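# Press the gauge pin on the magnet-marked fixture post

## Task

Find the one post of the checking fixture that has a yellow magnet on it. Press that post's gauge pin fully home and keep it there for one second; after that the spring may push it back out. Do not disturb the other three pins, and do not move the magnet.

## Robot and tools

Robot: two UR20-style arms, left_arm and right_arm, each with a Robotiq 2F-85 two-finger gripper and a wrist camera (cam_left_wrist, cam_right_wrist, both 896x504). Nothing else is fixed in the scene apart from a camera stand behind the arms.

Frames. Scene frame: origin at table-top height midway between the nominal arm bases, +z up, +x out over the table, left_arm on the +y side (image left and right do not match these names). The real bases sit at left_arm (+0.060, +0.928, 0) and right_arm (-0.064, -0.817, 0), each turned very slightly about z. Every hand pose, velocity and wrist camera pose in a result is in that arm's own base frame. Motion offsets are along the axes of the arm's current Hand target. Gripper axes: fingers point along +z, they open and close along y, and a block sticks out about 10 cm toward +x. end_effector_position is the point between the closed pads; the closed fingertips reach about 19 mm past it (6 mm when fully open).

The 18-number row (used by execute_actions and move): one flat list covering both arms. Numbers 1-9 are left_arm dx, dy, dz, rx, ry, rz, then left_gripper position, force_limit, speed. Numbers 10-18 are the same nine for the right arm. All are in [-1, 1]. dx..rz are an offset, not a pose: they count from that arm's Hand target as it stood when the action or move began, along the Hand target's own axes. 1.0 is 0.6 m for translation or 180 degrees for rotation; rx, ry, rz form one rotation vector. An all-zero pose part means "stay at or return to the Hand target". Sending the same offset again moves the arm further by that amount. The controller limits each step's commanded orientation to within 32 degrees of the measured one.

Gripper numbers are absolute settings, not offsets. position +1 = fully open (85 mm); about -0.8 = pads touching; -1 = close until blocked. force_limit and speed run -1..+1 and both start at +1; speed -1/0/+1 is roughly 20/85/150 mm/s. A 0 in any gripper slot is a real command, so to leave a gripper alone, repeat the last numbers sent for it. A new force_limit or speed only takes effect once position changes by 0.01 or more.

execute_actions(actions, cameras): actions is a list of actions; each action is a table of up to 15 rows, one per 1/30 s step. Each row is counted from the action's start pose, and a short table repeats its last row. Images come only with an empty actions list or when cameras names them (["all"], [] or names).

move(target, speed, blend, stop_force, zero, blocking, cameras): straight-line paths to one 18-number row, or to up to 15 rows. Every row is an offset from the same starting Hand targets, not from the previous row. speed is in m/s, 0.002-4.2, default 0.25; turning is capped at twice that in rad/s. blend is in metres of corner rounding. stop_force (6-120 N, one value for both arms) ends an arm's path when its wrist sensor feels that much push against the motion. zero picks whether that force baseline is reset first (default true). blocking=false returns after about 0.5 s and cannot be combined with stop_force. Paths do not avoid obstacles. A move ends after 10 s of path at most. Route around each arm's own base.

wait(seconds 0-10): the arms keep their last command. stop: brakes a running move. zoom_image(camera, region [x0,y0,x1,y1] pixels, at most 504x504): a closer look at the latest image. zero_wrist_force(arm): tares that arm's wrist sensor. read_manual: licence texts only. finished_scene(scene): ends the scene for good.

Results: Hand target (last commanded pose, which the next offsets start from), end_effector_position/quat, velocities, joint positions and torques, Wrist force/torque along the gripper axes (a push reads as force from the surface into the arm), and Tool commands. For the gripper, object_status is 0 moving, 1 blocked while opening, 2 blocked while closing (a grip), 3 at target or fully closed. position_measured is in counts: 3 open, 130 about 40 mm, 230 pads together. A move adds a "move:" line: done, off_target, moving, held or fault, plus limits=paced/held. A gripper often stops short of its Hand target; to make up the gap, send the missing distance as an offset.

Cautions. The arms are stiff. A target only slightly beyond a firm contact can trigger a fault, which stops the arm for 10 s. A fault comes when the outside force reaches about 150 N (±25 N) or a joint exceeds its contact-torque limit (wrist joints 98.4 N m). To press a pin, approach slowly with stop_force, aim only a little past the pin's travel, and then command the arm back to end the push. Never let the two arms press on or strike each other. Do not slam into the fixture, knock over the magnet, or push anything off the table. Keep motors cool by not holding long pushes or stretched poses.

Each tool is called after "Request:" by a JSON object that holds its "method" and its "body".

## Session

Request:
{"method": "execute_actions", "body": {"actions": []}}

Scene clock: 0.00 s.
left_arm: end_effector_position=(+0.6452, +0.5338, +0.3687) position_measured=3 object_status=3 end_effector_quat_wxyz=(+0.054, +0.895, -0.431, +0.101) | right_arm: end_effector_position=(+1.0094, -0.4085, +0.1239) position_measured=3 object_status=3 end_effector_quat_wxyz=(+0.497, -0.362, -0.574, -0.541)
Joint positions: left_arm=[0.541 -1.507 2.094 -2.179 -1.799 -1.706] | right_arm=[2.693 -2.576 -1.22 -2.623 2.507 -0.374]
Joint velocities: within noise
Joint torques (N m): no reading
Motor temperatures (°C): left_arm=[24 36 26 39 35 34] | right_arm=[29 36 36 38 34 39]
Wrist force (N): no reading
Wrist torque (N m): no reading
Wrist force, peak (N): no reading
Hand target: left_arm +0.6452, +0.5338, +0.3687; +0.054, +0.895, -0.431, +0.101 | right_arm +1.0094, -0.4085, +0.1239; +0.497, -0.362, -0.574, -0.541
Tool commands: left_gripper/position=+1.0 left_gripper/force_limit=+1.0 left_gripper/speed=+1.0 right_gripper/position=+1.0 right_gripper/force_limit=+1.0 right_gripper/speed=+1.0

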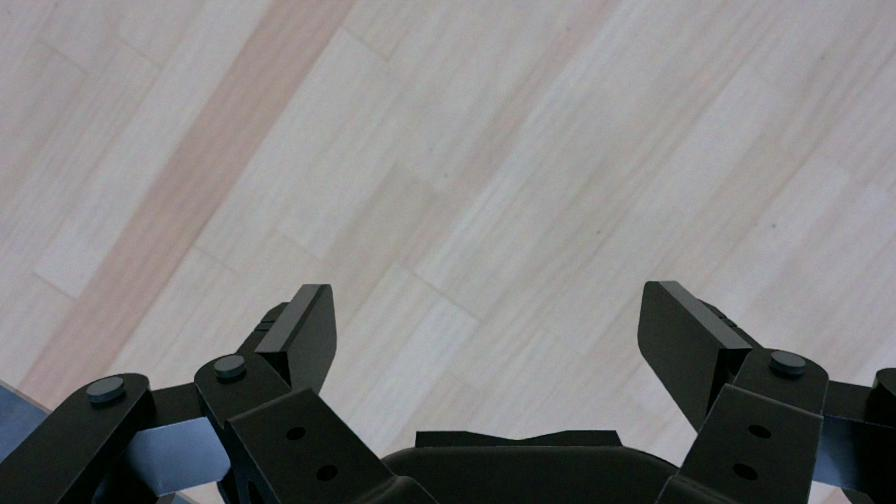

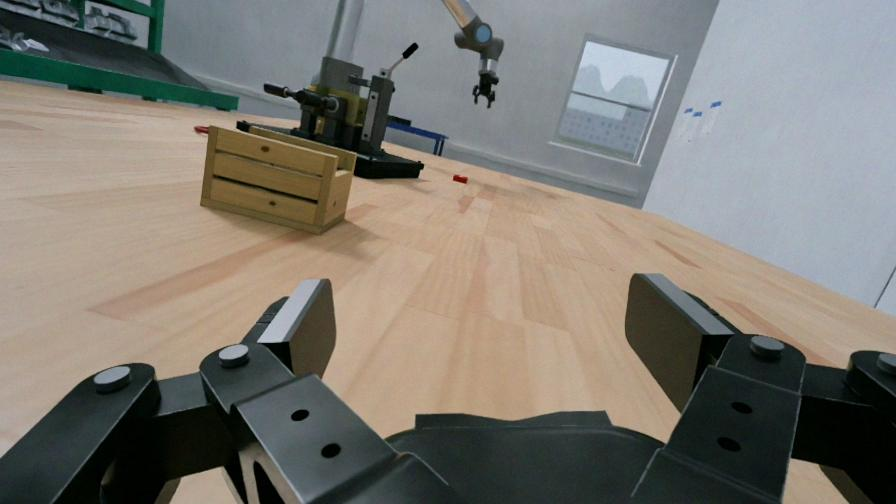

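Request:
{"method": "zoom_image", "body": {"camera": "cam_right_wrist", "region": [180, 0, 500, 240]}}

Scaled by 1.575 from the camera's 896x504 image, which has a finer 1280x720 frame.

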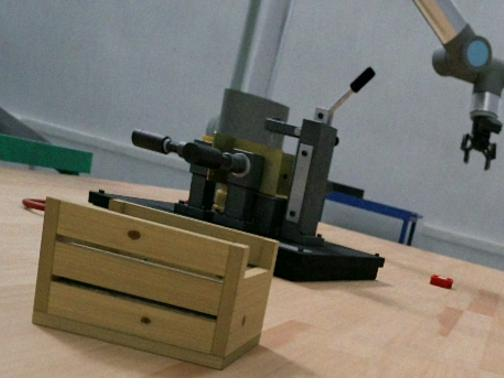

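Request:
{"method": "move", "body": {"target": [0,0,0,0,0,0,1,1,1,0.592,-0.017,0.768,-0.0134,-0.15,0.088,1,1,1], "speed": 0.35, "cameras": ["cam_right_wrist"]}}

Scene clock: 4.03 s.
left_arm: end_effector_position=(+0.6452, +0.5338, +0.3687) position_measured=3 object_status=3 end_effector_quat_wxyz=(+0.054, +0.895, -0.431, +0.101) | right_arm: end_effector_position=(+0.8306, -0.0020, +0.4999) position_measured=3 object_status=3 end_effector_quat_wxyz=(-0.412, +0.563, +0.607, +0.381)
Joint positions: left_arm=[0.541 -1.507 2.094 -2.179 -1.799 -1.706] | right_arm=[3.012 -1.724 -1.984 -1.479 2.711 1.058]
Joint torques (N m): left_arm=[0.54 -99.04 -90.37 -9.52 -0.75 -0.19] | right_arm=[20.47 121.55 73.92 13.4 0 6.79]
Wrist force (N): left_arm=[0.1 0.0 0.1] | right_arm=[-0.9 0.4 0.8]
Wrist torque (N m): left_arm=[0.00 -0.01 0.00] | right_arm=[0.43 0.51 -0.32]
Wrist force, peak (N): left_arm=[0.5 -0.5 0.0] | right_arm=[-3.1 -0.5 -2.6]
Hand target: left_arm +0.6452, +0.5338, +0.3687; +0.054, +0.895, -0.431, +0.101 | right_arm +0.8306, -0.0020, +0.4999; -0.412, +0.563, +0.607, +0.381
Off the commanded pose: left_arm 0.000 m, 0 deg | right_arm 0.000 m, 0 deg.
move: done
camera_calibration:
cam_right_wrist: T_world_to_cam=[[0.996839, 0.0727595, -0.0319198, -0.799667], [0.0230081, -0.648875, -0.760547, 0.37559], [-0.0760489, 0.757408, -0.648498, 0.515371], [0, 0, 0, 1]] pos_world=[0.82769, -0.0884518, 0.594345]
Images, in order (width x height): cam_right_wrist 896x504.

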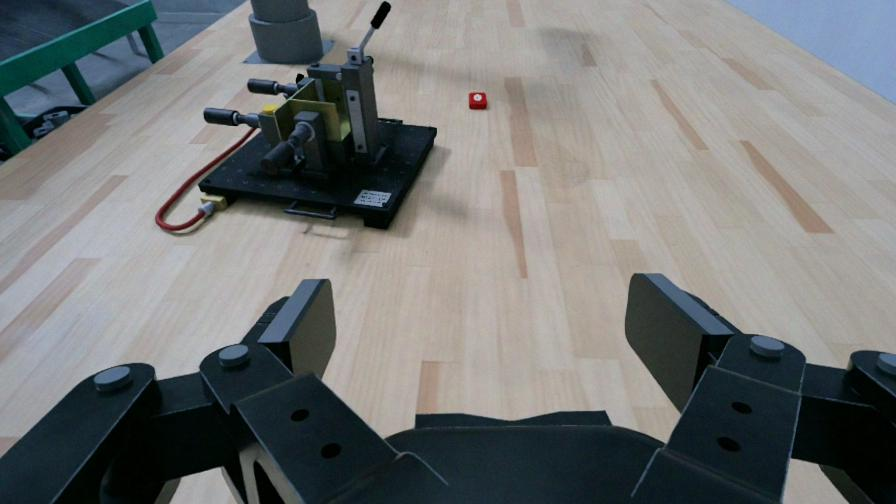

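Request:
{"method": "zoom_image", "body": {"camera": "cam_right_wrist", "region": [190, 0, 450, 240]}}

Scaled by 1.938 from the camera's 896x504 image, which has a finer 1280x720 frame.

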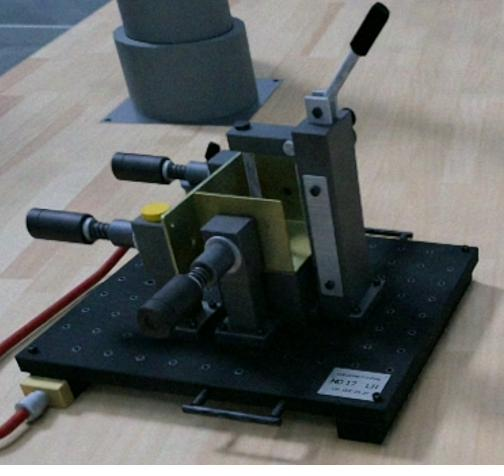

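Request:
{"method": "move", "body": {"target": [0,0,0,0,0,0,1,1,1,0.27,-0.522,0.677,-0.592,0.083,0.113,-0.8,0,0], "speed": 0.5}}

Request:
{"method": "move", "body": {"target": [0,0,0,0,0,0,1,1,1,-0.25,-0.533,-0.723,0,0,0,-0.8,0,0], "speed": 0.4, "cameras": ["cam_right_wrist"]}}

Scene clock: 8.50 s.
left_arm: end_effector_position=(+0.6452, +0.5338, +0.3687) position_measured=3 object_status=3 end_effector_quat_wxyz=(+0.054, +0.895, -0.431, +0.101) | right_arm: end_effector_position=(+0.4848, +0.4100, +0.4999) position_measured=229 object_status=3 end_effector_quat_wxyz=(+0.084, +0.702, -0.083, +0.703)
Joint positions: left_arm=[0.541 -1.507 2.094 -2.179 -1.799 -1.706] | right_arm=[4.803 -1.919 -2.546 1.319 -0.328 3.145]
Joint torques (N m): left_arm=[0.09 -103.33 -89.19 -10.73 -0.83 -1.19] | right_arm=[-16.88 111.32 34.54 4.41 -4.67 -7.58]
Wrist force (N): left_arm=[0.2 -0.1 -0.2] | right_arm=[-1.0 -0.6 0.3]
Wrist torque (N m): left_arm=[-0.01 -0.04 0.00] | right_arm=[0.11 0.32 0.26]
Wrist force, peak (N): left_arm=[0.1 -0.4 -0.4] | right_arm=[2.7 -1.6 -4.5]
Hand target: left_arm +0.6452, +0.5338, +0.3687; +0.054, +0.895, -0.431, +0.101 | right_arm +0.4848, +0.4100, +0.4999; +0.084, +0.702, -0.083, +0.703
Off the commanded pose: left_arm 0.000 m, 0 deg | right_arm 0.000 m, 0 deg.
move: done; limits=paced

Scene clock: 10.57 s.
left_arm: end_effector_position=(+0.6452, +0.5338, +0.3687) position_measured=3 object_status=3 end_effector_quat_wxyz=(+0.054, +0.895, -0.431, +0.101) | right_arm: end_effector_position=(+0.1386, +0.8225, +0.3491) position_measured=229 object_status=3 end_effector_quat_wxyz=(+0.084, +0.702, -0.083, +0.703)
Joint positions: left_arm=[0.541 -1.507 2.094 -2.179 -1.799 -1.706] | right_arm=[5.139 -2.342 -1.949 1.148 -0.664 3.142]
Joint torques (N m): left_arm=[0.16 -99.45 -90.48 -10.27 -0.65 -0.85] | right_arm=[21.25 162.24 54.22 -8.3 -4.64 5.34]
Wrist force (N): left_arm=[0.2 -0.2 0.4] | right_arm=[-1.1 0.5 0.8]
Wrist torque (N m): left_arm=[-0.03 -0.04 0.00] | right_arm=[0.31 0.13 0.18]
Wrist force, peak (N): left_arm=[0.4 -0.4 -0.1] | right_arm=[0.6 2.3 3.5]
Hand target: left_arm +0.6452, +0.5338, +0.3687; +0.054, +0.895, -0.431, +0.101 | right_arm +0.1385, +0.8226, +0.3490; +0.084, +0.702, -0.083, +0.703
Off the commanded pose: left_arm 0.000 m, 0 deg | right_arm 0.000 m, 0 deg.
move: done
camera_calibration:
cam_right_wrist: T_world_to_cam=[[-0.227689, -0.973307, -0.0288374, 0.854424], [-0.304155, 0.0992229, -0.947441, 0.30709], [0.925012, -0.206951, -0.318628, 0.279722], [0, 0, 0, 1]] pos_world=[0.0291989, 0.859035, 0.404716]
Images, in order (width x height): cam_right_wrist 896x504.

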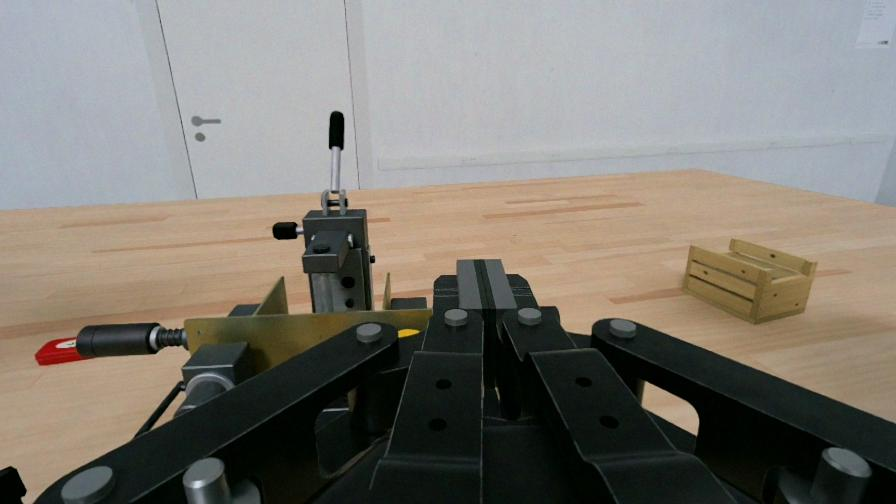

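Request:
{"method": "move", "body": {"target": [0,0,0,0,0,0,1,1,1,0.05,0,-0.15,0,0,0,1,0,0], "cameras": ["cam_right_wrist"]}}

Scene clock: 12.20 s.
left_arm: end_effector_position=(+0.6452, +0.5338, +0.3687) position_measured=3 object_status=3 end_effector_quat_wxyz=(+0.054, +0.895, -0.431, +0.101) | right_arm: end_effector_position=(+0.0510, +0.8439, +0.3789) position_measured=3 object_status=0 end_effector_quat_wxyz=(+0.084, +0.702, -0.083, +0.703)
Joint positions: left_arm=[0.541 -1.507 2.094 -2.179 -1.799 -1.706] | right_arm=[5.213 -2.333 -1.883 1.073 -0.738 3.142]
Joint torques (N m): left_arm=[3.93 -99.45 -92.96 -10.62 -0.42 -0.75] | right_arm=[20.33 201.42 55.67 -8.62 -4.56 5.07]
Wrist force (N): left_arm=[-0.2 -0.4 -0.2] | right_arm=[-0.5 0.3 0.1]
Wrist torque (N m): left_arm=[-0.08 0.03 0.00] | right_arm=[0.21 0.07 0.26]
Wrist force, peak (N): left_arm=[0.4 -0.3 -0.2] | right_arm=[-1.5 0.7 3.7]
Hand target: left_arm +0.6452, +0.5338, +0.3687; +0.054, +0.895, -0.431, +0.101 | right_arm +0.0510, +0.8439, +0.3789; +0.084, +0.702, -0.083, +0.703
Off the commanded pose: left_arm 0.000 m, 0 deg | right_arm 0.000 m, 0 deg.
move: done
camera_calibration:
cam_right_wrist: T_world_to_cam=[[-0.227689, -0.973307, -0.0288374, 0.856069], [-0.304155, 0.0992229, -0.947441, 0.306566], [0.925012, -0.206951, -0.318628, 0.374656], [0, 0, 0, 1]] pos_world=[-0.0584011, 0.880335, 0.434516]
Images, in order (width x height): cam_right_wrist 896x504.

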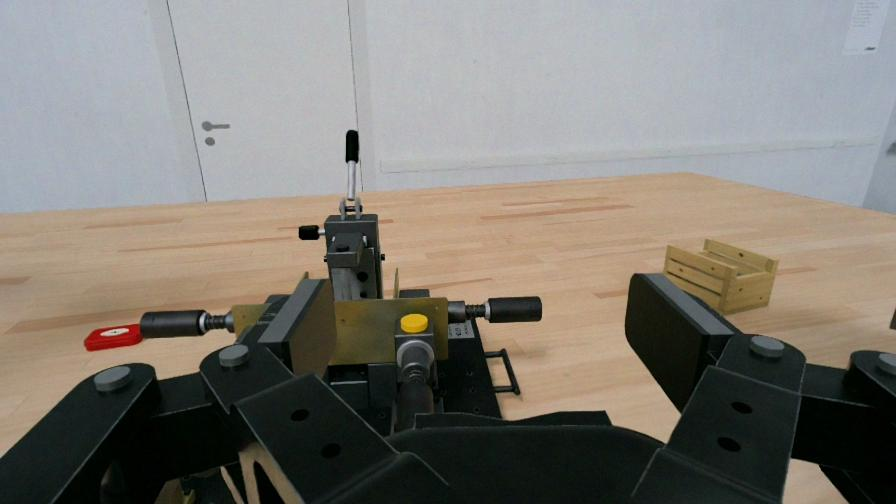

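Request:
{"method": "move", "body": {"target": [0,0,0,0,0,0,1,1,1,-0.17,0,0,0,0,0,1,0,0], "cameras": ["cam_right_wrist"]}}

Request:
{"method": "zoom_image", "body": {"camera": "cam_right_wrist", "region": [300, 150, 600, 420]}}

Scene clock: 13.60 s.
left_arm: end_effector_position=(+0.6452, +0.5338, +0.3687) position_measured=3 object_status=3 end_effector_quat_wxyz=(+0.054, +0.895, -0.431, +0.101) | right_arm: end_effector_position=(+0.0511, +0.8437, +0.2771) position_measured=3 object_status=3 end_effector_quat_wxyz=(+0.084, +0.702, -0.083, +0.703)
Joint positions: left_arm=[0.541 -1.507 2.094 -2.179 -1.799 -1.706] | right_arm=[5.213 -2.444 -1.872 1.173 -0.738 3.142]
Joint torques (N m): left_arm=[4.01 -97.87 -91.31 -10.15 -0.86 -0.85] | right_arm=[10.61 164.48 47.57 2.71 -0.5 -5.32]
Wrist force (N): left_arm=[0.2 -0.2 -0.1] | right_arm=[-0.4 -0.1 0.3]
Wrist torque (N m): left_arm=[-0.04 -0.02 0.00] | right_arm=[0.17 0.15 0.18]
Wrist force, peak (N): left_arm=[0.0 -0.4 0.2] | right_arm=[-3.5 -0.1 0.7]
Hand target: left_arm +0.6452, +0.5338, +0.3687; +0.054, +0.895, -0.431, +0.101 | right_arm +0.0511, +0.8437, +0.2769; +0.084, +0.702, -0.083, +0.703
Off the commanded pose: left_arm 0.000 m, 0 deg | right_arm 0.000 m, 0 deg.
move: done
camera_calibration:
cam_right_wrist: T_world_to_cam=[[-0.22763, -0.973317, -0.0289611, 0.85309], [-0.30414, 0.0993204, -0.947436, 0.21004], [0.925032, -0.206857, -0.318633, 0.34212], [0, 0, 0, 1]] pos_world=[-0.058401, 0.880235, 0.332716]
Images, in order (width x height): cam_right_wrist 896x504.

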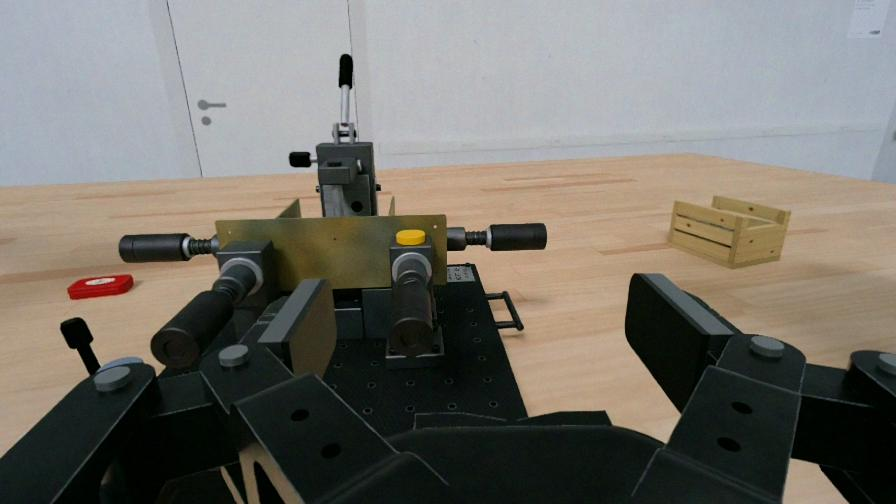

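Scaled by 1.680 from the camera's 896x504 image, which has a finer 1280x720 frame.

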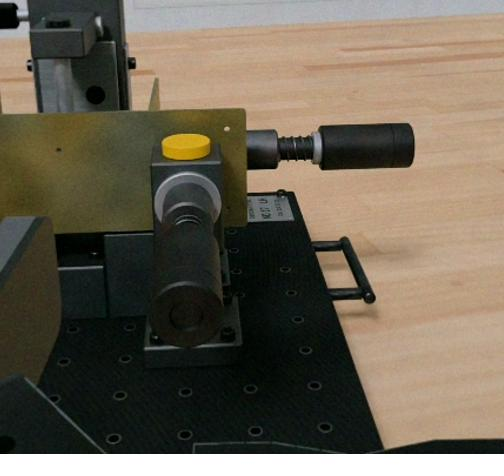

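Request:
{"method": "move", "body": {"target": [0,0,0,0,0,0,1,1,1,-0.165,-0.06,0.165,0.025,0,0,-0.8,0,0], "cameras": ["cam_right_wrist"]}}

Request:
{"method": "zoom_image", "body": {"camera": "cam_right_wrist", "region": [300, 100, 640, 400]}}

Scene clock: 15.80 s.
left_arm: end_effector_position=(+0.6452, +0.5338, +0.3687) position_measured=3 object_status=3 end_effector_quat_wxyz=(+0.054, +0.895, -0.431, +0.101) | right_arm: end_effector_position=(+0.1161, +0.8494, +0.2161) position_measured=229 object_status=0 end_effector_quat_wxyz=(+0.069, +0.703, -0.067, +0.705)
Joint positions: left_arm=[0.541 -1.507 2.094 -2.179 -1.799 -1.706] | right_arm=[5.159 -2.504 -1.897 1.255 -0.638 3.143]
Joint torques (N m): left_arm=[5.3 -96.28 -93.58 -10.47 -1.4 -0.84] | right_arm=[-3.95 192.83 25.49 -0.63 3.23 -0.33]
Wrist force (N): left_arm=[0.4 -0.1 0.2] | right_arm=[0.4 1.0 2.6]
Wrist torque (N m): left_arm=[-0.02 -0.07 0.00] | right_arm=[0.32 -0.20 -0.09]
Wrist force, peak (N): left_arm=[-0.5 -0.3 0.3] | right_arm=[-14.5 -2.1 11.5]
Hand target: left_arm +0.6452, +0.5338, +0.3687; +0.054, +0.895, -0.431, +0.101 | right_arm +0.1161, +0.8494, +0.2161; +0.069, +0.703, -0.067, +0.705 (not the last commanded pose)
Tool commands: left_gripper/position=+1.0 left_gripper/force_limit=+1.0 left_gripper/speed=+1.0 right_gripper/position=-0.796078 right_gripper/force_limit=+0.003922 right_gripper/speed=+0.003922
Off the commanded pose: left_arm 0.000 m, 0 deg | right_arm 0.055 m, 2 deg.
FORCE FAULT: contact force on the right arm reached its limit, and that arm stopped. The contact can be on any part of that arm, not only on its tool. That arm's remaining commands of this call were not run. That arm is still stopped at the end of this call. That arm stays stopped for about 9 more seconds. Until then a move that you send moves the other arm only, and its call returns only when the move has ended. Once the stop has ended, the next robot result says so. If the stop ends while you think or write, that arm runs what you send next, counted from a new Hand target: where the arm stands when the stop ends. While its stop runs, that arm takes no new command, but its gripper still runs the gripper command that each later call begins with. Until it ends, the stop uses up actions while you think or wait. An arm that is not stopped still takes commands.
move: fault (right_arm)
camera_calibration:
cam_right_wrist: T_world_to_cam=[[-0.182723, -0.982776, -0.0276516, 0.874242], [-0.307546, 0.083849, -0.947832, 0.18516], [0.933824, -0.164686, -0.31757, 0.226544], [0, 0, 0, 1]] pos_world=[0.00513676, 0.880967, 0.271618]
Images, in order (width x height): cam_right_wrist 896x504.

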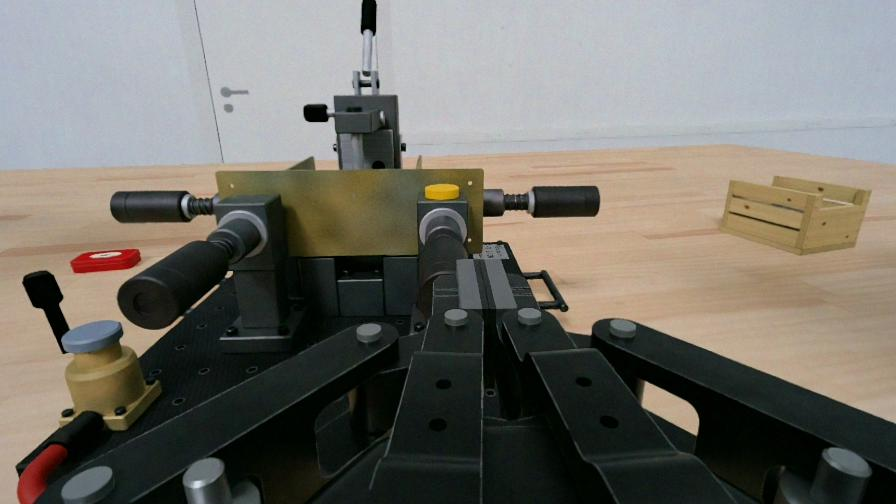

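Scaled by 1.482 from the camera's 896x504 image, which has a finer 1280x720 frame.

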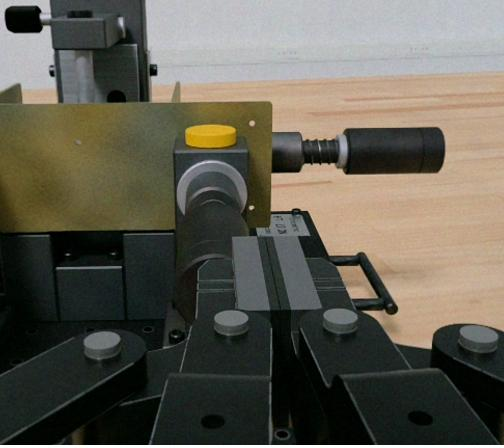

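Request:
{"method": "move", "body": {"target": [0.113,0.005,-0.487,-0.376,0.439,0.208,1,1,1,0,0,0,0,0,0,-0.8,0,0], "speed": 0.4, "cameras": ["cam_left_wrist"]}}

Scene clock: 21.27 s.
left_arm: end_effector_position=(+0.6449, +0.5339, +0.6687) position_measured=3 object_status=3 end_effector_quat_wxyz=(+0.706, +0.304, -0.514, +0.382) | right_arm: end_effector_position=(+0.1161, +0.8494, +0.2161) position_measured=229 object_status=3 end_effector_quat_wxyz=(+0.069, +0.703, -0.067, +0.705)
Joint positions: left_arm=[0.609 -0.972 1.287 0.003 -1.973 0.089] | right_arm=[5.159 -2.504 -1.897 1.255 -0.638 3.143]
Joint torques (N m): left_arm=[-12.47 -176.25 -95.31 11.1 7.24 3.56] | right_arm=[-6.22 190.74 27.32 -1.22 2.99 -0.82]
Wrist force (N): left_arm=[1.3 -0.1 1.3] | right_arm=[0.7 0.7 2.7]
Wrist torque (N m): left_arm=[0.22 0.40 -0.05] | right_arm=[0.26 -0.24 -0.08]
Wrist force, peak (N): left_arm=[1.7 -0.6 1.7] | right_arm=[0.8 1.2 3.0]
Hand target: left_arm +0.6449, +0.5339, +0.6687; +0.706, +0.304, -0.514, +0.382 | right_arm +0.1161, +0.8494, +0.2161; +0.069, +0.703, -0.067, +0.705
Tool commands: left_gripper/position=+1.0 left_gripper/force_limit=+1.0 left_gripper/speed=+1.0 right_gripper/position=-0.796078 right_gripper/force_limit=+0.003922 right_gripper/speed=+0.003922
Off the commanded pose: left_arm 0.000 m, 0 deg.
FORCE FAULT, CONTINUED: the right arm was still stopped when this call began, by the force fault that an earlier result reported. Since the last result the stop counts as 4 of the actions that you can send in this scene. That arm ran no command of this call. That arm is still stopped at the end of this call. That arm stays stopped for about 4 more seconds. If the stop ends while you think or write, that arm runs what you send next, counted from a new Hand target: where the arm stands when the stop ends. While its stop runs, that arm takes no new command, but its gripper still runs the gripper command that each later call begins with.
move: done (left_arm), not run (right_arm; its earlier fault stop)
camera_calibration:
cam_left_wrist: T_world_to_cam=[[-0.854321, 0.519696, 0.00719714, 0.275668], [0.0155423, 0.0393862, -0.999103, 0.656437], [-0.519513, -0.853443, -0.0417257, 0.948412], [0, 0, 0, 1]] pos_world=[0.718019, 0.640298, 0.693437]
Images, in order (width x height): cam_left_wrist 896x504.

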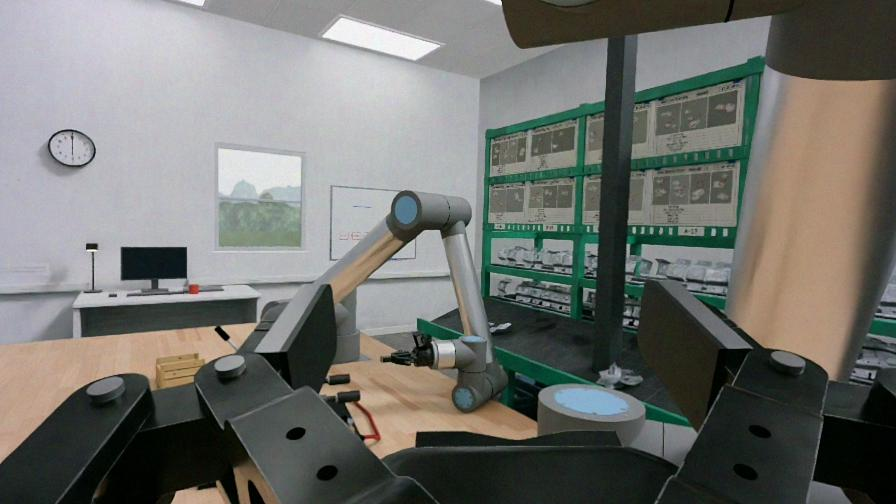

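Request:
{"method": "wait", "body": {"seconds": 3}}

Request:
{"method": "move", "body": {"target": [[0,0,0,0,0,0,1,1,1,0.2,0,-0.03,0,0,0,-0.8,0,0],[0,0,0,0,0,0,1,1,1,0.473,0.6,0.745,0,0,0,-0.8,0,0]], "speed": [0.2,0.45], "blend": 0.05}}

Scene clock: 26.03 s.
left_arm: end_effector_position=(+0.6449, +0.5339, +0.6687) position_measured=3 object_status=3 end_effector_quat_wxyz=(+0.706, +0.304, -0.514, +0.382) | right_arm: end_effector_position=(+0.1161, +0.8494, +0.2161) position_measured=229 object_status=3 end_effector_quat_wxyz=(+0.069, +0.703, -0.067, +0.705)
Joint positions: left_arm=[0.609 -0.972 1.287 0.004 -1.973 0.09] | right_arm=[5.159 -2.504 -1.897 1.255 -0.638 3.143]
Joint torques (N m): left_arm=[-14.99 -183.09 -61.94 10.9 6.13 3.24] | right_arm=[-2.29 187.97 25.2 -1.36 2.13 -0.8]
Wrist force (N): left_arm=[1.6 0.2 1.3] | right_arm=[0.6 1.0 2.3]
Wrist torque (N m): left_arm=[0.27 0.33 -0.04] | right_arm=[0.31 -0.23 -0.08]
Wrist force, peak (N): left_arm=[1.7 0.1 1.2] | right_arm=[0.7 1.0 3.1]
Hand target: left_arm +0.6449, +0.5339, +0.6687; +0.706, +0.304, -0.514, +0.382 | right_arm +0.1161, +0.8494, +0.2161; +0.069, +0.703, -0.067, +0.705
Tool commands: left_gripper/position=+1.0 left_gripper/force_limit=+1.0 left_gripper/speed=+1.0 right_gripper/position=-0.796078 right_gripper/force_limit=+0.003922 right_gripper/speed=+0.003922
Off the commanded pose: left_arm 0.000 m, 0 deg.
FORCE FAULT, CONTINUED: the right arm's stop, for the force fault that an earlier result reported, is over. The rest of the stop counts as 8 of the actions that you can send in this scene. During its stop the right arm's controller moved it back a little. That arm's target is now where it stood when the stop ended, not its last command. That arm accepts commands again.
wait: 3.00 s; at rest from the start

Scene clock: 28.70 s.
left_arm: end_effector_position=(+0.6449, +0.5339, +0.6687) position_measured=3 object_status=3 end_effector_quat_wxyz=(+0.706, +0.304, -0.514, +0.382) | right_arm: end_effector_position=(+0.4858, +0.4118, +0.5018) position_measured=229 object_status=3 end_effector_quat_wxyz=(+0.069, +0.703, -0.067, +0.705)
Joint positions: left_arm=[0.609 -0.972 1.287 0.004 -1.973 0.09] | right_arm=[4.81 -1.908 -2.566 1.324 -0.289 3.148]
Joint torques (N m): left_arm=[-18.01 -181.33 -62.66 11.07 6.01 2.59] | right_arm=[-10.58 113.42 10.8 -6.25 6.07 5.2]
Wrist force (N): left_arm=[1.3 0.5 0.9] | right_arm=[-0.4 0.0 2.6]
Wrist torque (N m): left_arm=[0.33 0.40 -0.04] | right_arm=[0.25 0.23 -0.16]
Wrist force, peak (N): left_arm=[1.7 0.3 1.4] | right_arm=[1.0 3.1 5.7]
Hand target: left_arm +0.6449, +0.5339, +0.6687; +0.706, +0.304, -0.514, +0.382 | right_arm +0.4859, +0.4117, +0.5018; +0.069, +0.703, -0.067, +0.705
Off the commanded pose: left_arm 0.000 m, 0 deg | right_arm 0.000 m, 0 deg.
move: done

Request:
{"method": "move", "body": {"target": [-0.218,-0.201,0.632,-0.389,-0.082,-0.066,-0.8,0,0,0,0.565,0.694,0.577,-0.085,-0.111,-0.8,0,0], "speed": 0.5, "cameras": ["cam_right_wrist"]}}

Scene clock: 33.47 s.
left_arm: end_effector_position=(+0.5367, +0.1298, +0.6483) position_measured=229 object_status=3 end_effector_quat_wxyz=(+0.718, -0.063, -0.688, -0.091) | right_arm: end_effector_position=(+0.8301, -0.0003, +0.5037) position_measured=229 object_status=3 end_effector_quat_wxyz=(-0.410, +0.563, +0.608, +0.381)
Joint positions: left_arm=[-0.168 -1.359 1.764 -0.359 -1.522 -0.037] | right_arm=[3.015 -1.718 -1.985 -1.47 2.711 1.069]
Joint torques (N m): left_arm=[-20.58 -150.59 -63.67 2.51 5.64 -4.32] | right_arm=[20.12 84.64 102.33 1.85 -0.02 -6.91]
Wrist force (N): left_arm=[1.3 0.4 0.5] | right_arm=[-0.1 0.6 2.6]
Wrist torque (N m): left_arm=[0.31 0.25 0.21] | right_arm=[0.50 0.34 0.10]
Wrist force, peak (N): left_arm=[1.8 -3.3 0.8] | right_arm=[-1.5 4.1 2.1]
Hand target: left_arm +0.5367, +0.1298, +0.6483; +0.718, -0.063, -0.688, -0.091 | right_arm +0.8302, -0.0003, +0.5037; -0.410, +0.563, +0.608, +0.381
Off the commanded pose: left_arm 0.000 m, 0 deg | right_arm 0.000 m, 0 deg.
move: done
camera_calibration:
cam_right_wrist: T_world_to_cam=[[0.997042, 0.0709388, -0.0295726, -0.800523], [0.0238509, -0.651374, -0.758382, 0.377811], [-0.0730615, 0.755433, -0.651139, 0.5154], [0, 0, 0, 1]] pos_world=[0.8268, -0.0864659, 0.598449]
Images, in order (width x height): cam_right_wrist 896x504.

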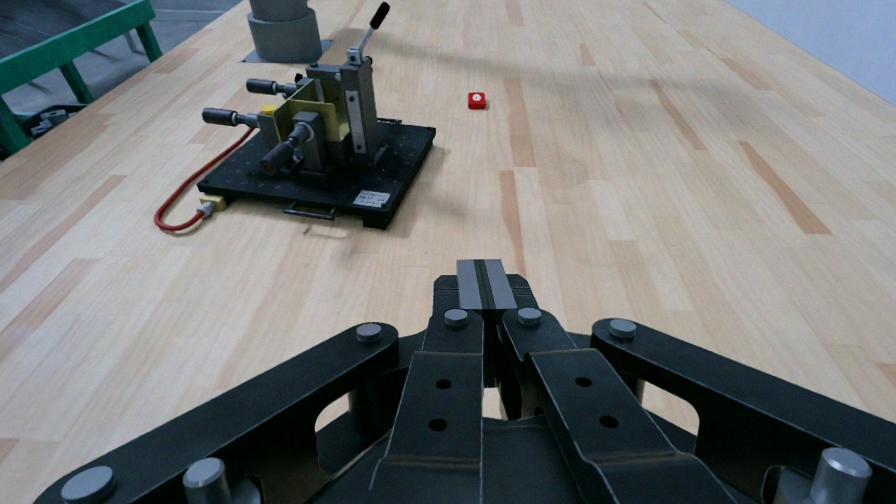

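Request:
{"method": "move", "body": {"target": [0.045,-0.928,-0.275,-0.541,-0.0205,-0.004,-0.8,0,0,0,0,0,0,0,0,-0.8,0,0], "speed": 0.5}}

Request:
{"method": "move", "body": {"target": [-0.333,-0.535,-0.968,-0.432,0,0,-0.8,0,0,0,0,0,0,0,0,-0.8,0,0], "speed": 0.5, "cameras": ["all"]}}

Scene clock: 36.43 s.
left_arm: end_effector_position=(+0.5783, -0.4500, +0.6482) position_measured=229 object_status=3 end_effector_quat_wxyz=(-0.406, +0.579, +0.406, +0.578) | right_arm: end_effector_position=(+0.8302, -0.0003, +0.5037) position_measured=229 object_status=3 end_effector_quat_wxyz=(-0.410, +0.563, +0.608, +0.381)
Joint positions: left_arm=[-1.253 -1.342 1.719 -0.378 -0.907 0.001] | right_arm=[3.015 -1.719 -1.985 -1.47 2.711 1.069]
Joint torques (N m): left_arm=[-19.39 -106.4 -111.41 0.68 6.34 2.75] | right_arm=[-4.32 84.37 102.34 3.22 -0.1 -6.42]
Wrist force (N): left_arm=[1.3 -0.1 0.9] | right_arm=[-0.2 0.6 2.5]
Wrist torque (N m): left_arm=[0.25 0.22 -0.18] | right_arm=[0.50 0.37 0.10]
Wrist force, peak (N): left_arm=[1.0 4.5 1.3] | right_arm=[-0.3 0.7 3.2]
Hand target: left_arm +0.5783, -0.4501, +0.6482; -0.406, +0.579, +0.406, +0.578 | right_arm +0.8302, -0.0003, +0.5037; -0.410, +0.563, +0.608, +0.381
Off the commanded pose: left_arm 0.000 m, 0 deg | right_arm 0.000 m, 0 deg.
move: done

Scene clock: 38.53 s.
left_arm: end_effector_position=(+0.0790, -0.8873, +0.4492) position_measured=229 object_status=3 end_effector_quat_wxyz=(+0.047, +0.706, -0.047, +0.705) | right_arm: end_effector_position=(+0.8302, -0.0003, +0.5037) position_measured=229 object_status=3 end_effector_quat_wxyz=(-0.410, +0.563, +0.608, +0.381)
Joint positions: left_arm=[-2.095 -1.242 1.896 -0.657 -0.391 0.002] | right_arm=[3.015 -1.719 -1.985 -1.47 2.711 1.069]
Joint torques (N m): left_arm=[-19.43 -114.63 -96.5 -0.45 4.61 2.51] | right_arm=[-2.73 81.82 105.22 2.98 0.02 -6.39]
Wrist force (N): left_arm=[1.6 -0.3 1.1] | right_arm=[-0.2 0.8 2.4]
Wrist torque (N m): left_arm=[0.22 0.19 -0.13] | right_arm=[0.53 0.37 0.10]
Wrist force, peak (N): left_arm=[2.6 3.1 4.3] | right_arm=[-0.3 0.4 3.0]
Hand target: left_arm +0.0789, -0.8874, +0.4491; +0.047, +0.706, -0.047, +0.705 | right_arm +0.8302, -0.0003, +0.5037; -0.410, +0.563, +0.608, +0.381
Off the commanded pose: left_arm 0.000 m, 0 deg | right_arm 0.000 m, 0 deg.
move: done
camera_calibration:
cam_left_wrist: T_world_to_cam=[[-0.135303, -0.990364, -0.0295506, -0.847826], [-0.321731, 0.0721242, -0.94408, 0.532839], [0.937114, -0.118229, -0.328389, 0.0984166], [0, 0, 0, 1]] pos_world=[-0.0355101, -0.866451, 0.510308]
cam_right_wrist: T_world_to_cam=[[0.997032, 0.0710833, -0.0295596, -0.80051], [0.0239548, -0.651367, -0.758385, 0.377728], [-0.0731626, 0.755426, -0.651136, 0.515481], [0, 0, 0, 1]] pos_world=[0.8268, -0.0864658, 0.598449]

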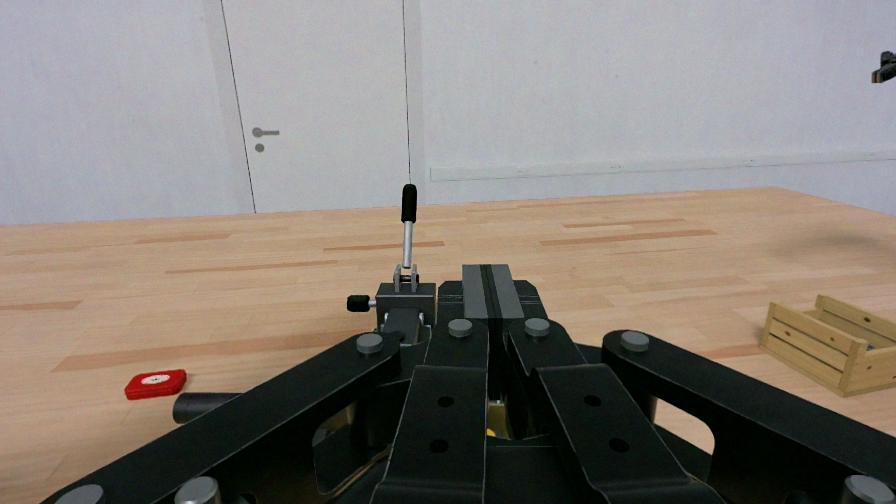

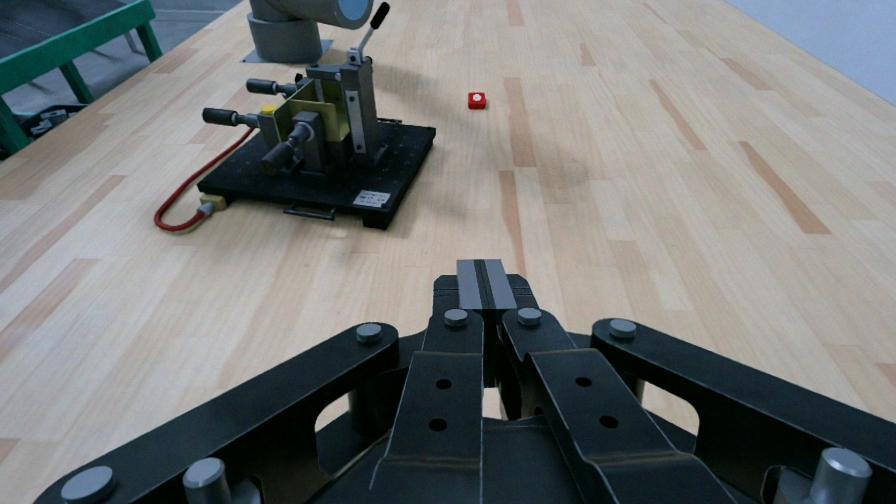

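Request:
{"method": "move", "body": {"target": [-0.45,0.009,0,0,0,0,-0.8,0,0,0,0,0,0,0,0,-0.8,0,0], "speed": 0.25, "cameras": ["all"]}}

Request:
{"method": "zoom_image", "body": {"camera": "cam_right_wrist", "region": [80, 40, 340, 240]}}

Request:
{"method": "zoom_image", "body": {"camera": "cam_left_wrist", "region": [300, 100, 640, 400]}}

Scene clock: 40.67 s.
left_arm: end_effector_position=(+0.0779, -0.8929, +0.1792) position_measured=229 object_status=3 end_effector_quat_wxyz=(+0.047, +0.706, -0.047, +0.705) | right_arm: end_effector_position=(+0.8302, -0.0003, +0.5037) position_measured=229 object_status=3 end_effector_quat_wxyz=(-0.410, +0.563, +0.608, +0.381)
Joint positions: left_arm=[-2.093 -0.988 1.997 -1.012 -0.389 0.002] | right_arm=[3.015 -1.719 -1.985 -1.47 2.711 1.069]
Joint torques (N m): left_arm=[20.31 -146.22 -29.93 -1.48 5.31 1.74] | right_arm=[-3.52 89.75 102.95 3.26 0.31 -6.87]
Wrist force (N): left_arm=[1.5 -0.4 1.2] | right_arm=[-0.2 0.3 2.7]
Wrist torque (N m): left_arm=[0.17 0.19 -0.12] | right_arm=[0.44 0.37 0.10]
Wrist force, peak (N): left_arm=[4.9 -0.4 0.9] | right_arm=[-0.3 0.6 3.0]
Hand target: left_arm +0.0779, -0.8929, +0.1791; +0.047, +0.706, -0.047, +0.705 | right_arm +0.8302, -0.0003, +0.5037; -0.410, +0.563, +0.608, +0.381
Off the commanded pose: left_arm 0.000 m, 0 deg | right_arm 0.000 m, 0 deg.
move: done
camera_calibration:
cam_left_wrist: T_world_to_cam=[[-0.135613, -0.990321, -0.0295426, -0.861472], [-0.321697, 0.072216, -0.944085, 0.278164], [0.937081, -0.118526, -0.328377, 0.00989125], [0, 0, 0, 1]] pos_world=[-0.0366113, -0.87205, 0.240408]
cam_right_wrist: T_world_to_cam=[[0.997032, 0.0710833, -0.0295596, -0.80051], [0.0239548, -0.651367, -0.758385, 0.377728], [-0.0731626, 0.755426, -0.651136, 0.515481], [0, 0, 0, 1]] pos_world=[0.8268, -0.0864658, 0.598449]

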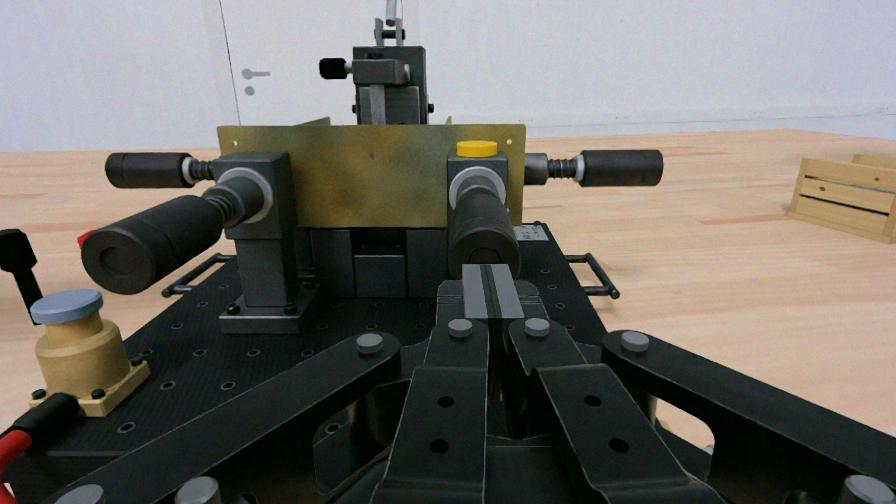

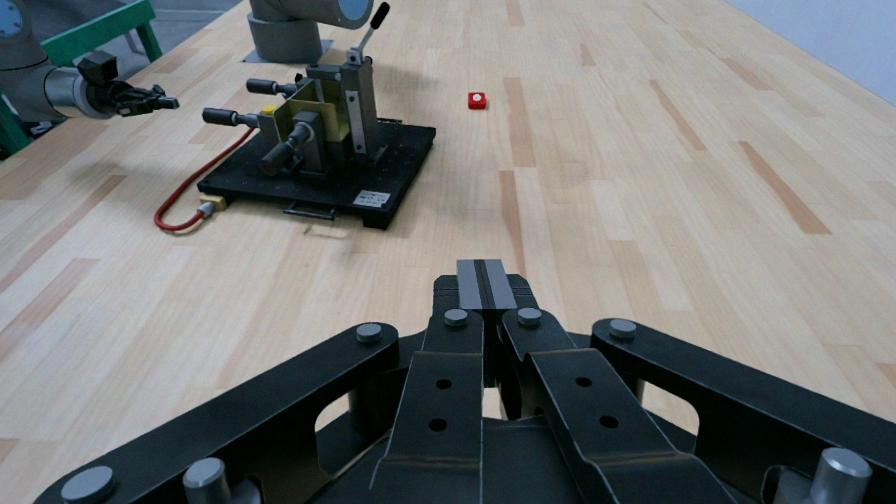

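Scaled by 1.938 from the camera's 896x504 image, which has a finer 1280x720 frame.

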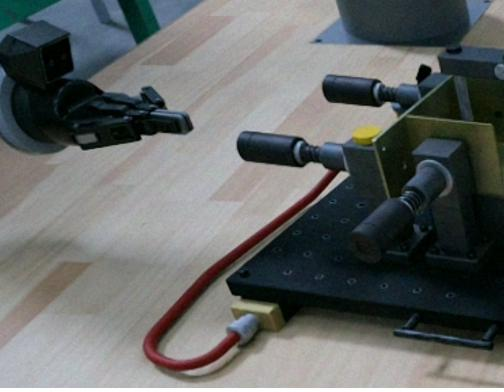

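Scaled by 1.482 from the camera's 896x504 image, which has a finer 1280x720 frame.

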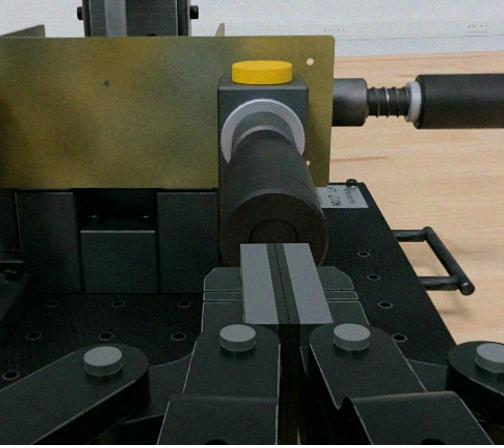

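Request:
{"method": "move", "body": {"target": [0.0065,0.001,0.033,0,0,0,-0.8,0,0,0,0,0,0,0,0,-0.8,0,0], "speed": 0.1}}

Request:
{"method": "move", "body": {"target": [0,0,0.08,0,0,0,-0.8,0,0,0,0,0,0,0,0,-0.8,0,0], "speed": 0.02, "stop_force": 7, "cameras": ["all"]}}

Request:
{"method": "zoom_image", "body": {"camera": "cam_left_wrist", "region": [350, 80, 640, 340]}}

Request:
{"method": "zoom_image", "body": {"camera": "cam_right_wrist", "region": [100, 40, 360, 240]}}

Scene clock: 42.40 s.
left_arm: end_effector_position=(+0.0972, -0.8961, +0.1829) position_measured=229 object_status=3 end_effector_quat_wxyz=(+0.047, +0.706, -0.047, +0.705) | right_arm: end_effector_position=(+0.8302, -0.0003, +0.5037) position_measured=229 object_status=3 end_effector_quat_wxyz=(-0.410, +0.563, +0.608, +0.381)
Joint positions: left_arm=[-2.071 -0.993 2 -1.01 -0.367 0.002] | right_arm=[3.015 -1.719 -1.985 -1.47 2.711 1.069]
Joint torques (N m): left_arm=[19.94 -195.44 -28.84 5.52 6.92 2.4] | right_arm=[-2.05 87.07 106.09 2.44 -0.46 -6.71]
Wrist force (N): left_arm=[1.7 -0.2 1.3] | right_arm=[-0.2 0.5 2.6]
Wrist torque (N m): left_arm=[0.18 0.17 -0.10] | right_arm=[0.48 0.36 0.10]
Wrist force, peak (N): left_arm=[1.9 -0.3 2.1] | right_arm=[-0.6 0.6 2.9]
Hand target: left_arm +0.0974, -0.8961, +0.1830; +0.047, +0.706, -0.047, +0.705 | right_arm +0.8302, -0.0003, +0.5037; -0.410, +0.563, +0.608, +0.381
Off the commanded pose: left_arm 0.000 m, 0 deg | right_arm 0.000 m, 0 deg.
move: done

Scene clock: 45.70 s.
left_arm: end_effector_position=(+0.1450, -0.9025, +0.1829) position_measured=229 object_status=3 end_effector_quat_wxyz=(+0.047, +0.706, -0.047, +0.705) | right_arm: end_effector_position=(+0.8302, -0.0003, +0.5037) position_measured=229 object_status=3 end_effector_quat_wxyz=(-0.410, +0.563, +0.608, +0.381)
Joint positions: left_arm=[-2.018 -0.997 2.008 -1.015 -0.314 0.002] | right_arm=[3.015 -1.719 -1.985 -1.47 2.711 1.069]
Joint torques (N m): left_arm=[14.53 -196.31 -28.34 -1.59 5.67 2.42] | right_arm=[-2.17 89.27 105.41 2.89 -0.13 -6.36]
Wrist force (N): left_arm=[1.3 -0.1 0.9] | right_arm=[-0.4 0.7 2.9]
Wrist torque (N m): left_arm=[0.22 0.24 -0.10] | right_arm=[0.53 0.40 0.10]
Wrist force, peak (N): left_arm=[1.8 -0.5 1.3] | right_arm=[-0.5 0.7 3.0]
Hand target: left_arm +0.1450, -0.9025, +0.1829; +0.047, +0.706, -0.047, +0.705 | right_arm +0.8302, -0.0003, +0.5037; -0.410, +0.563, +0.608, +0.381
Off the commanded pose: left_arm 0.000 m, 0 deg | right_arm 0.000 m, 0 deg.
move: done
camera_calibration:
cam_left_wrist: T_world_to_cam=[[-0.135554, -0.990326, -0.0296695, -0.861646], [-0.32169, 0.0723163, -0.944079, 0.304015], [0.937092, -0.118429, -0.328381, -0.0528118], [0, 0, 0, 1]] pos_world=[0.0304889, -0.88155, 0.244108]
cam_right_wrist: T_world_to_cam=[[0.997032, 0.0710833, -0.0295596, -0.80051], [0.0239548, -0.651367, -0.758385, 0.377728], [-0.0731626, 0.755426, -0.651136, 0.515481], [0, 0, 0, 1]] pos_world=[0.8268, -0.0864658, 0.598449]

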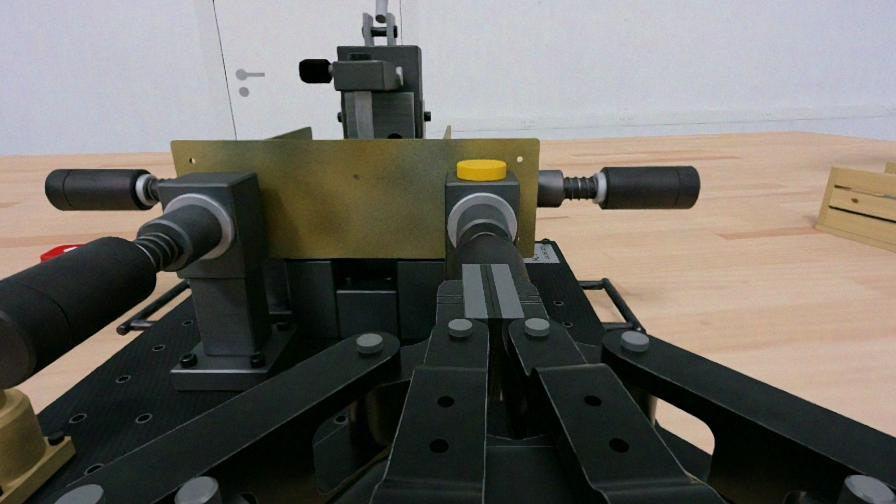

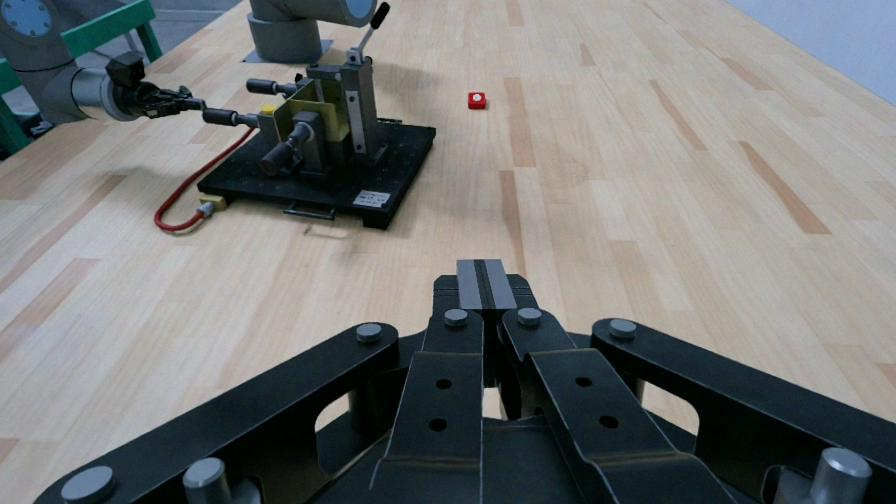

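Scaled by 1.738 from the camera's 896x504 image, which has a finer 1280x720 frame.

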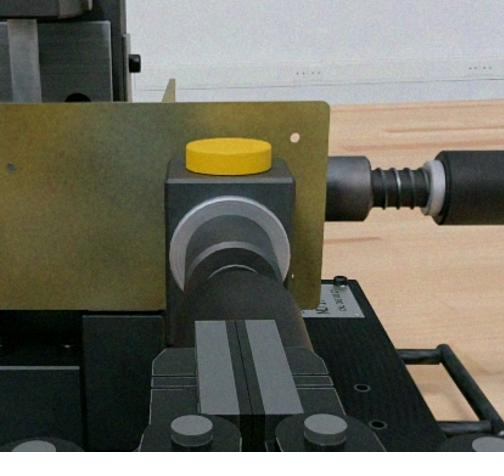

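Scaled by 1.938 from the camera's 896x504 image, which has a finer 1280x720 frame.

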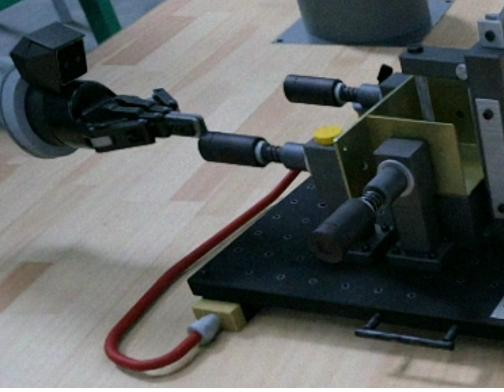

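Request:
{"method": "zoom_image", "body": {"camera": "cam_left_wrist", "region": [430, 190, 550, 310]}}

Request:
{"method": "zoom_image", "body": {"camera": "cam_right_wrist", "region": [140, 70, 280, 170]}}

Scaled by 4.200 from the camera's 896x504 image, which has a finer 1280x720 frame.

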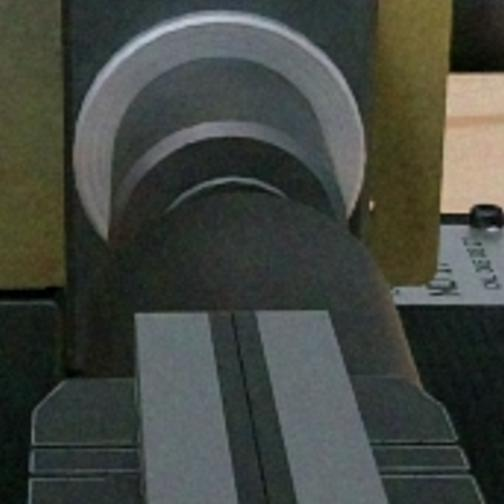

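Scaled by 3.600 from the camera's 896x504 image, which has a finer 1280x720 frame.

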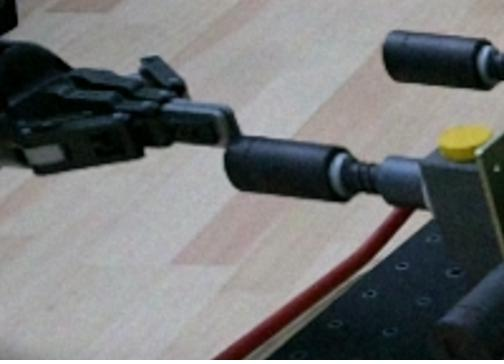

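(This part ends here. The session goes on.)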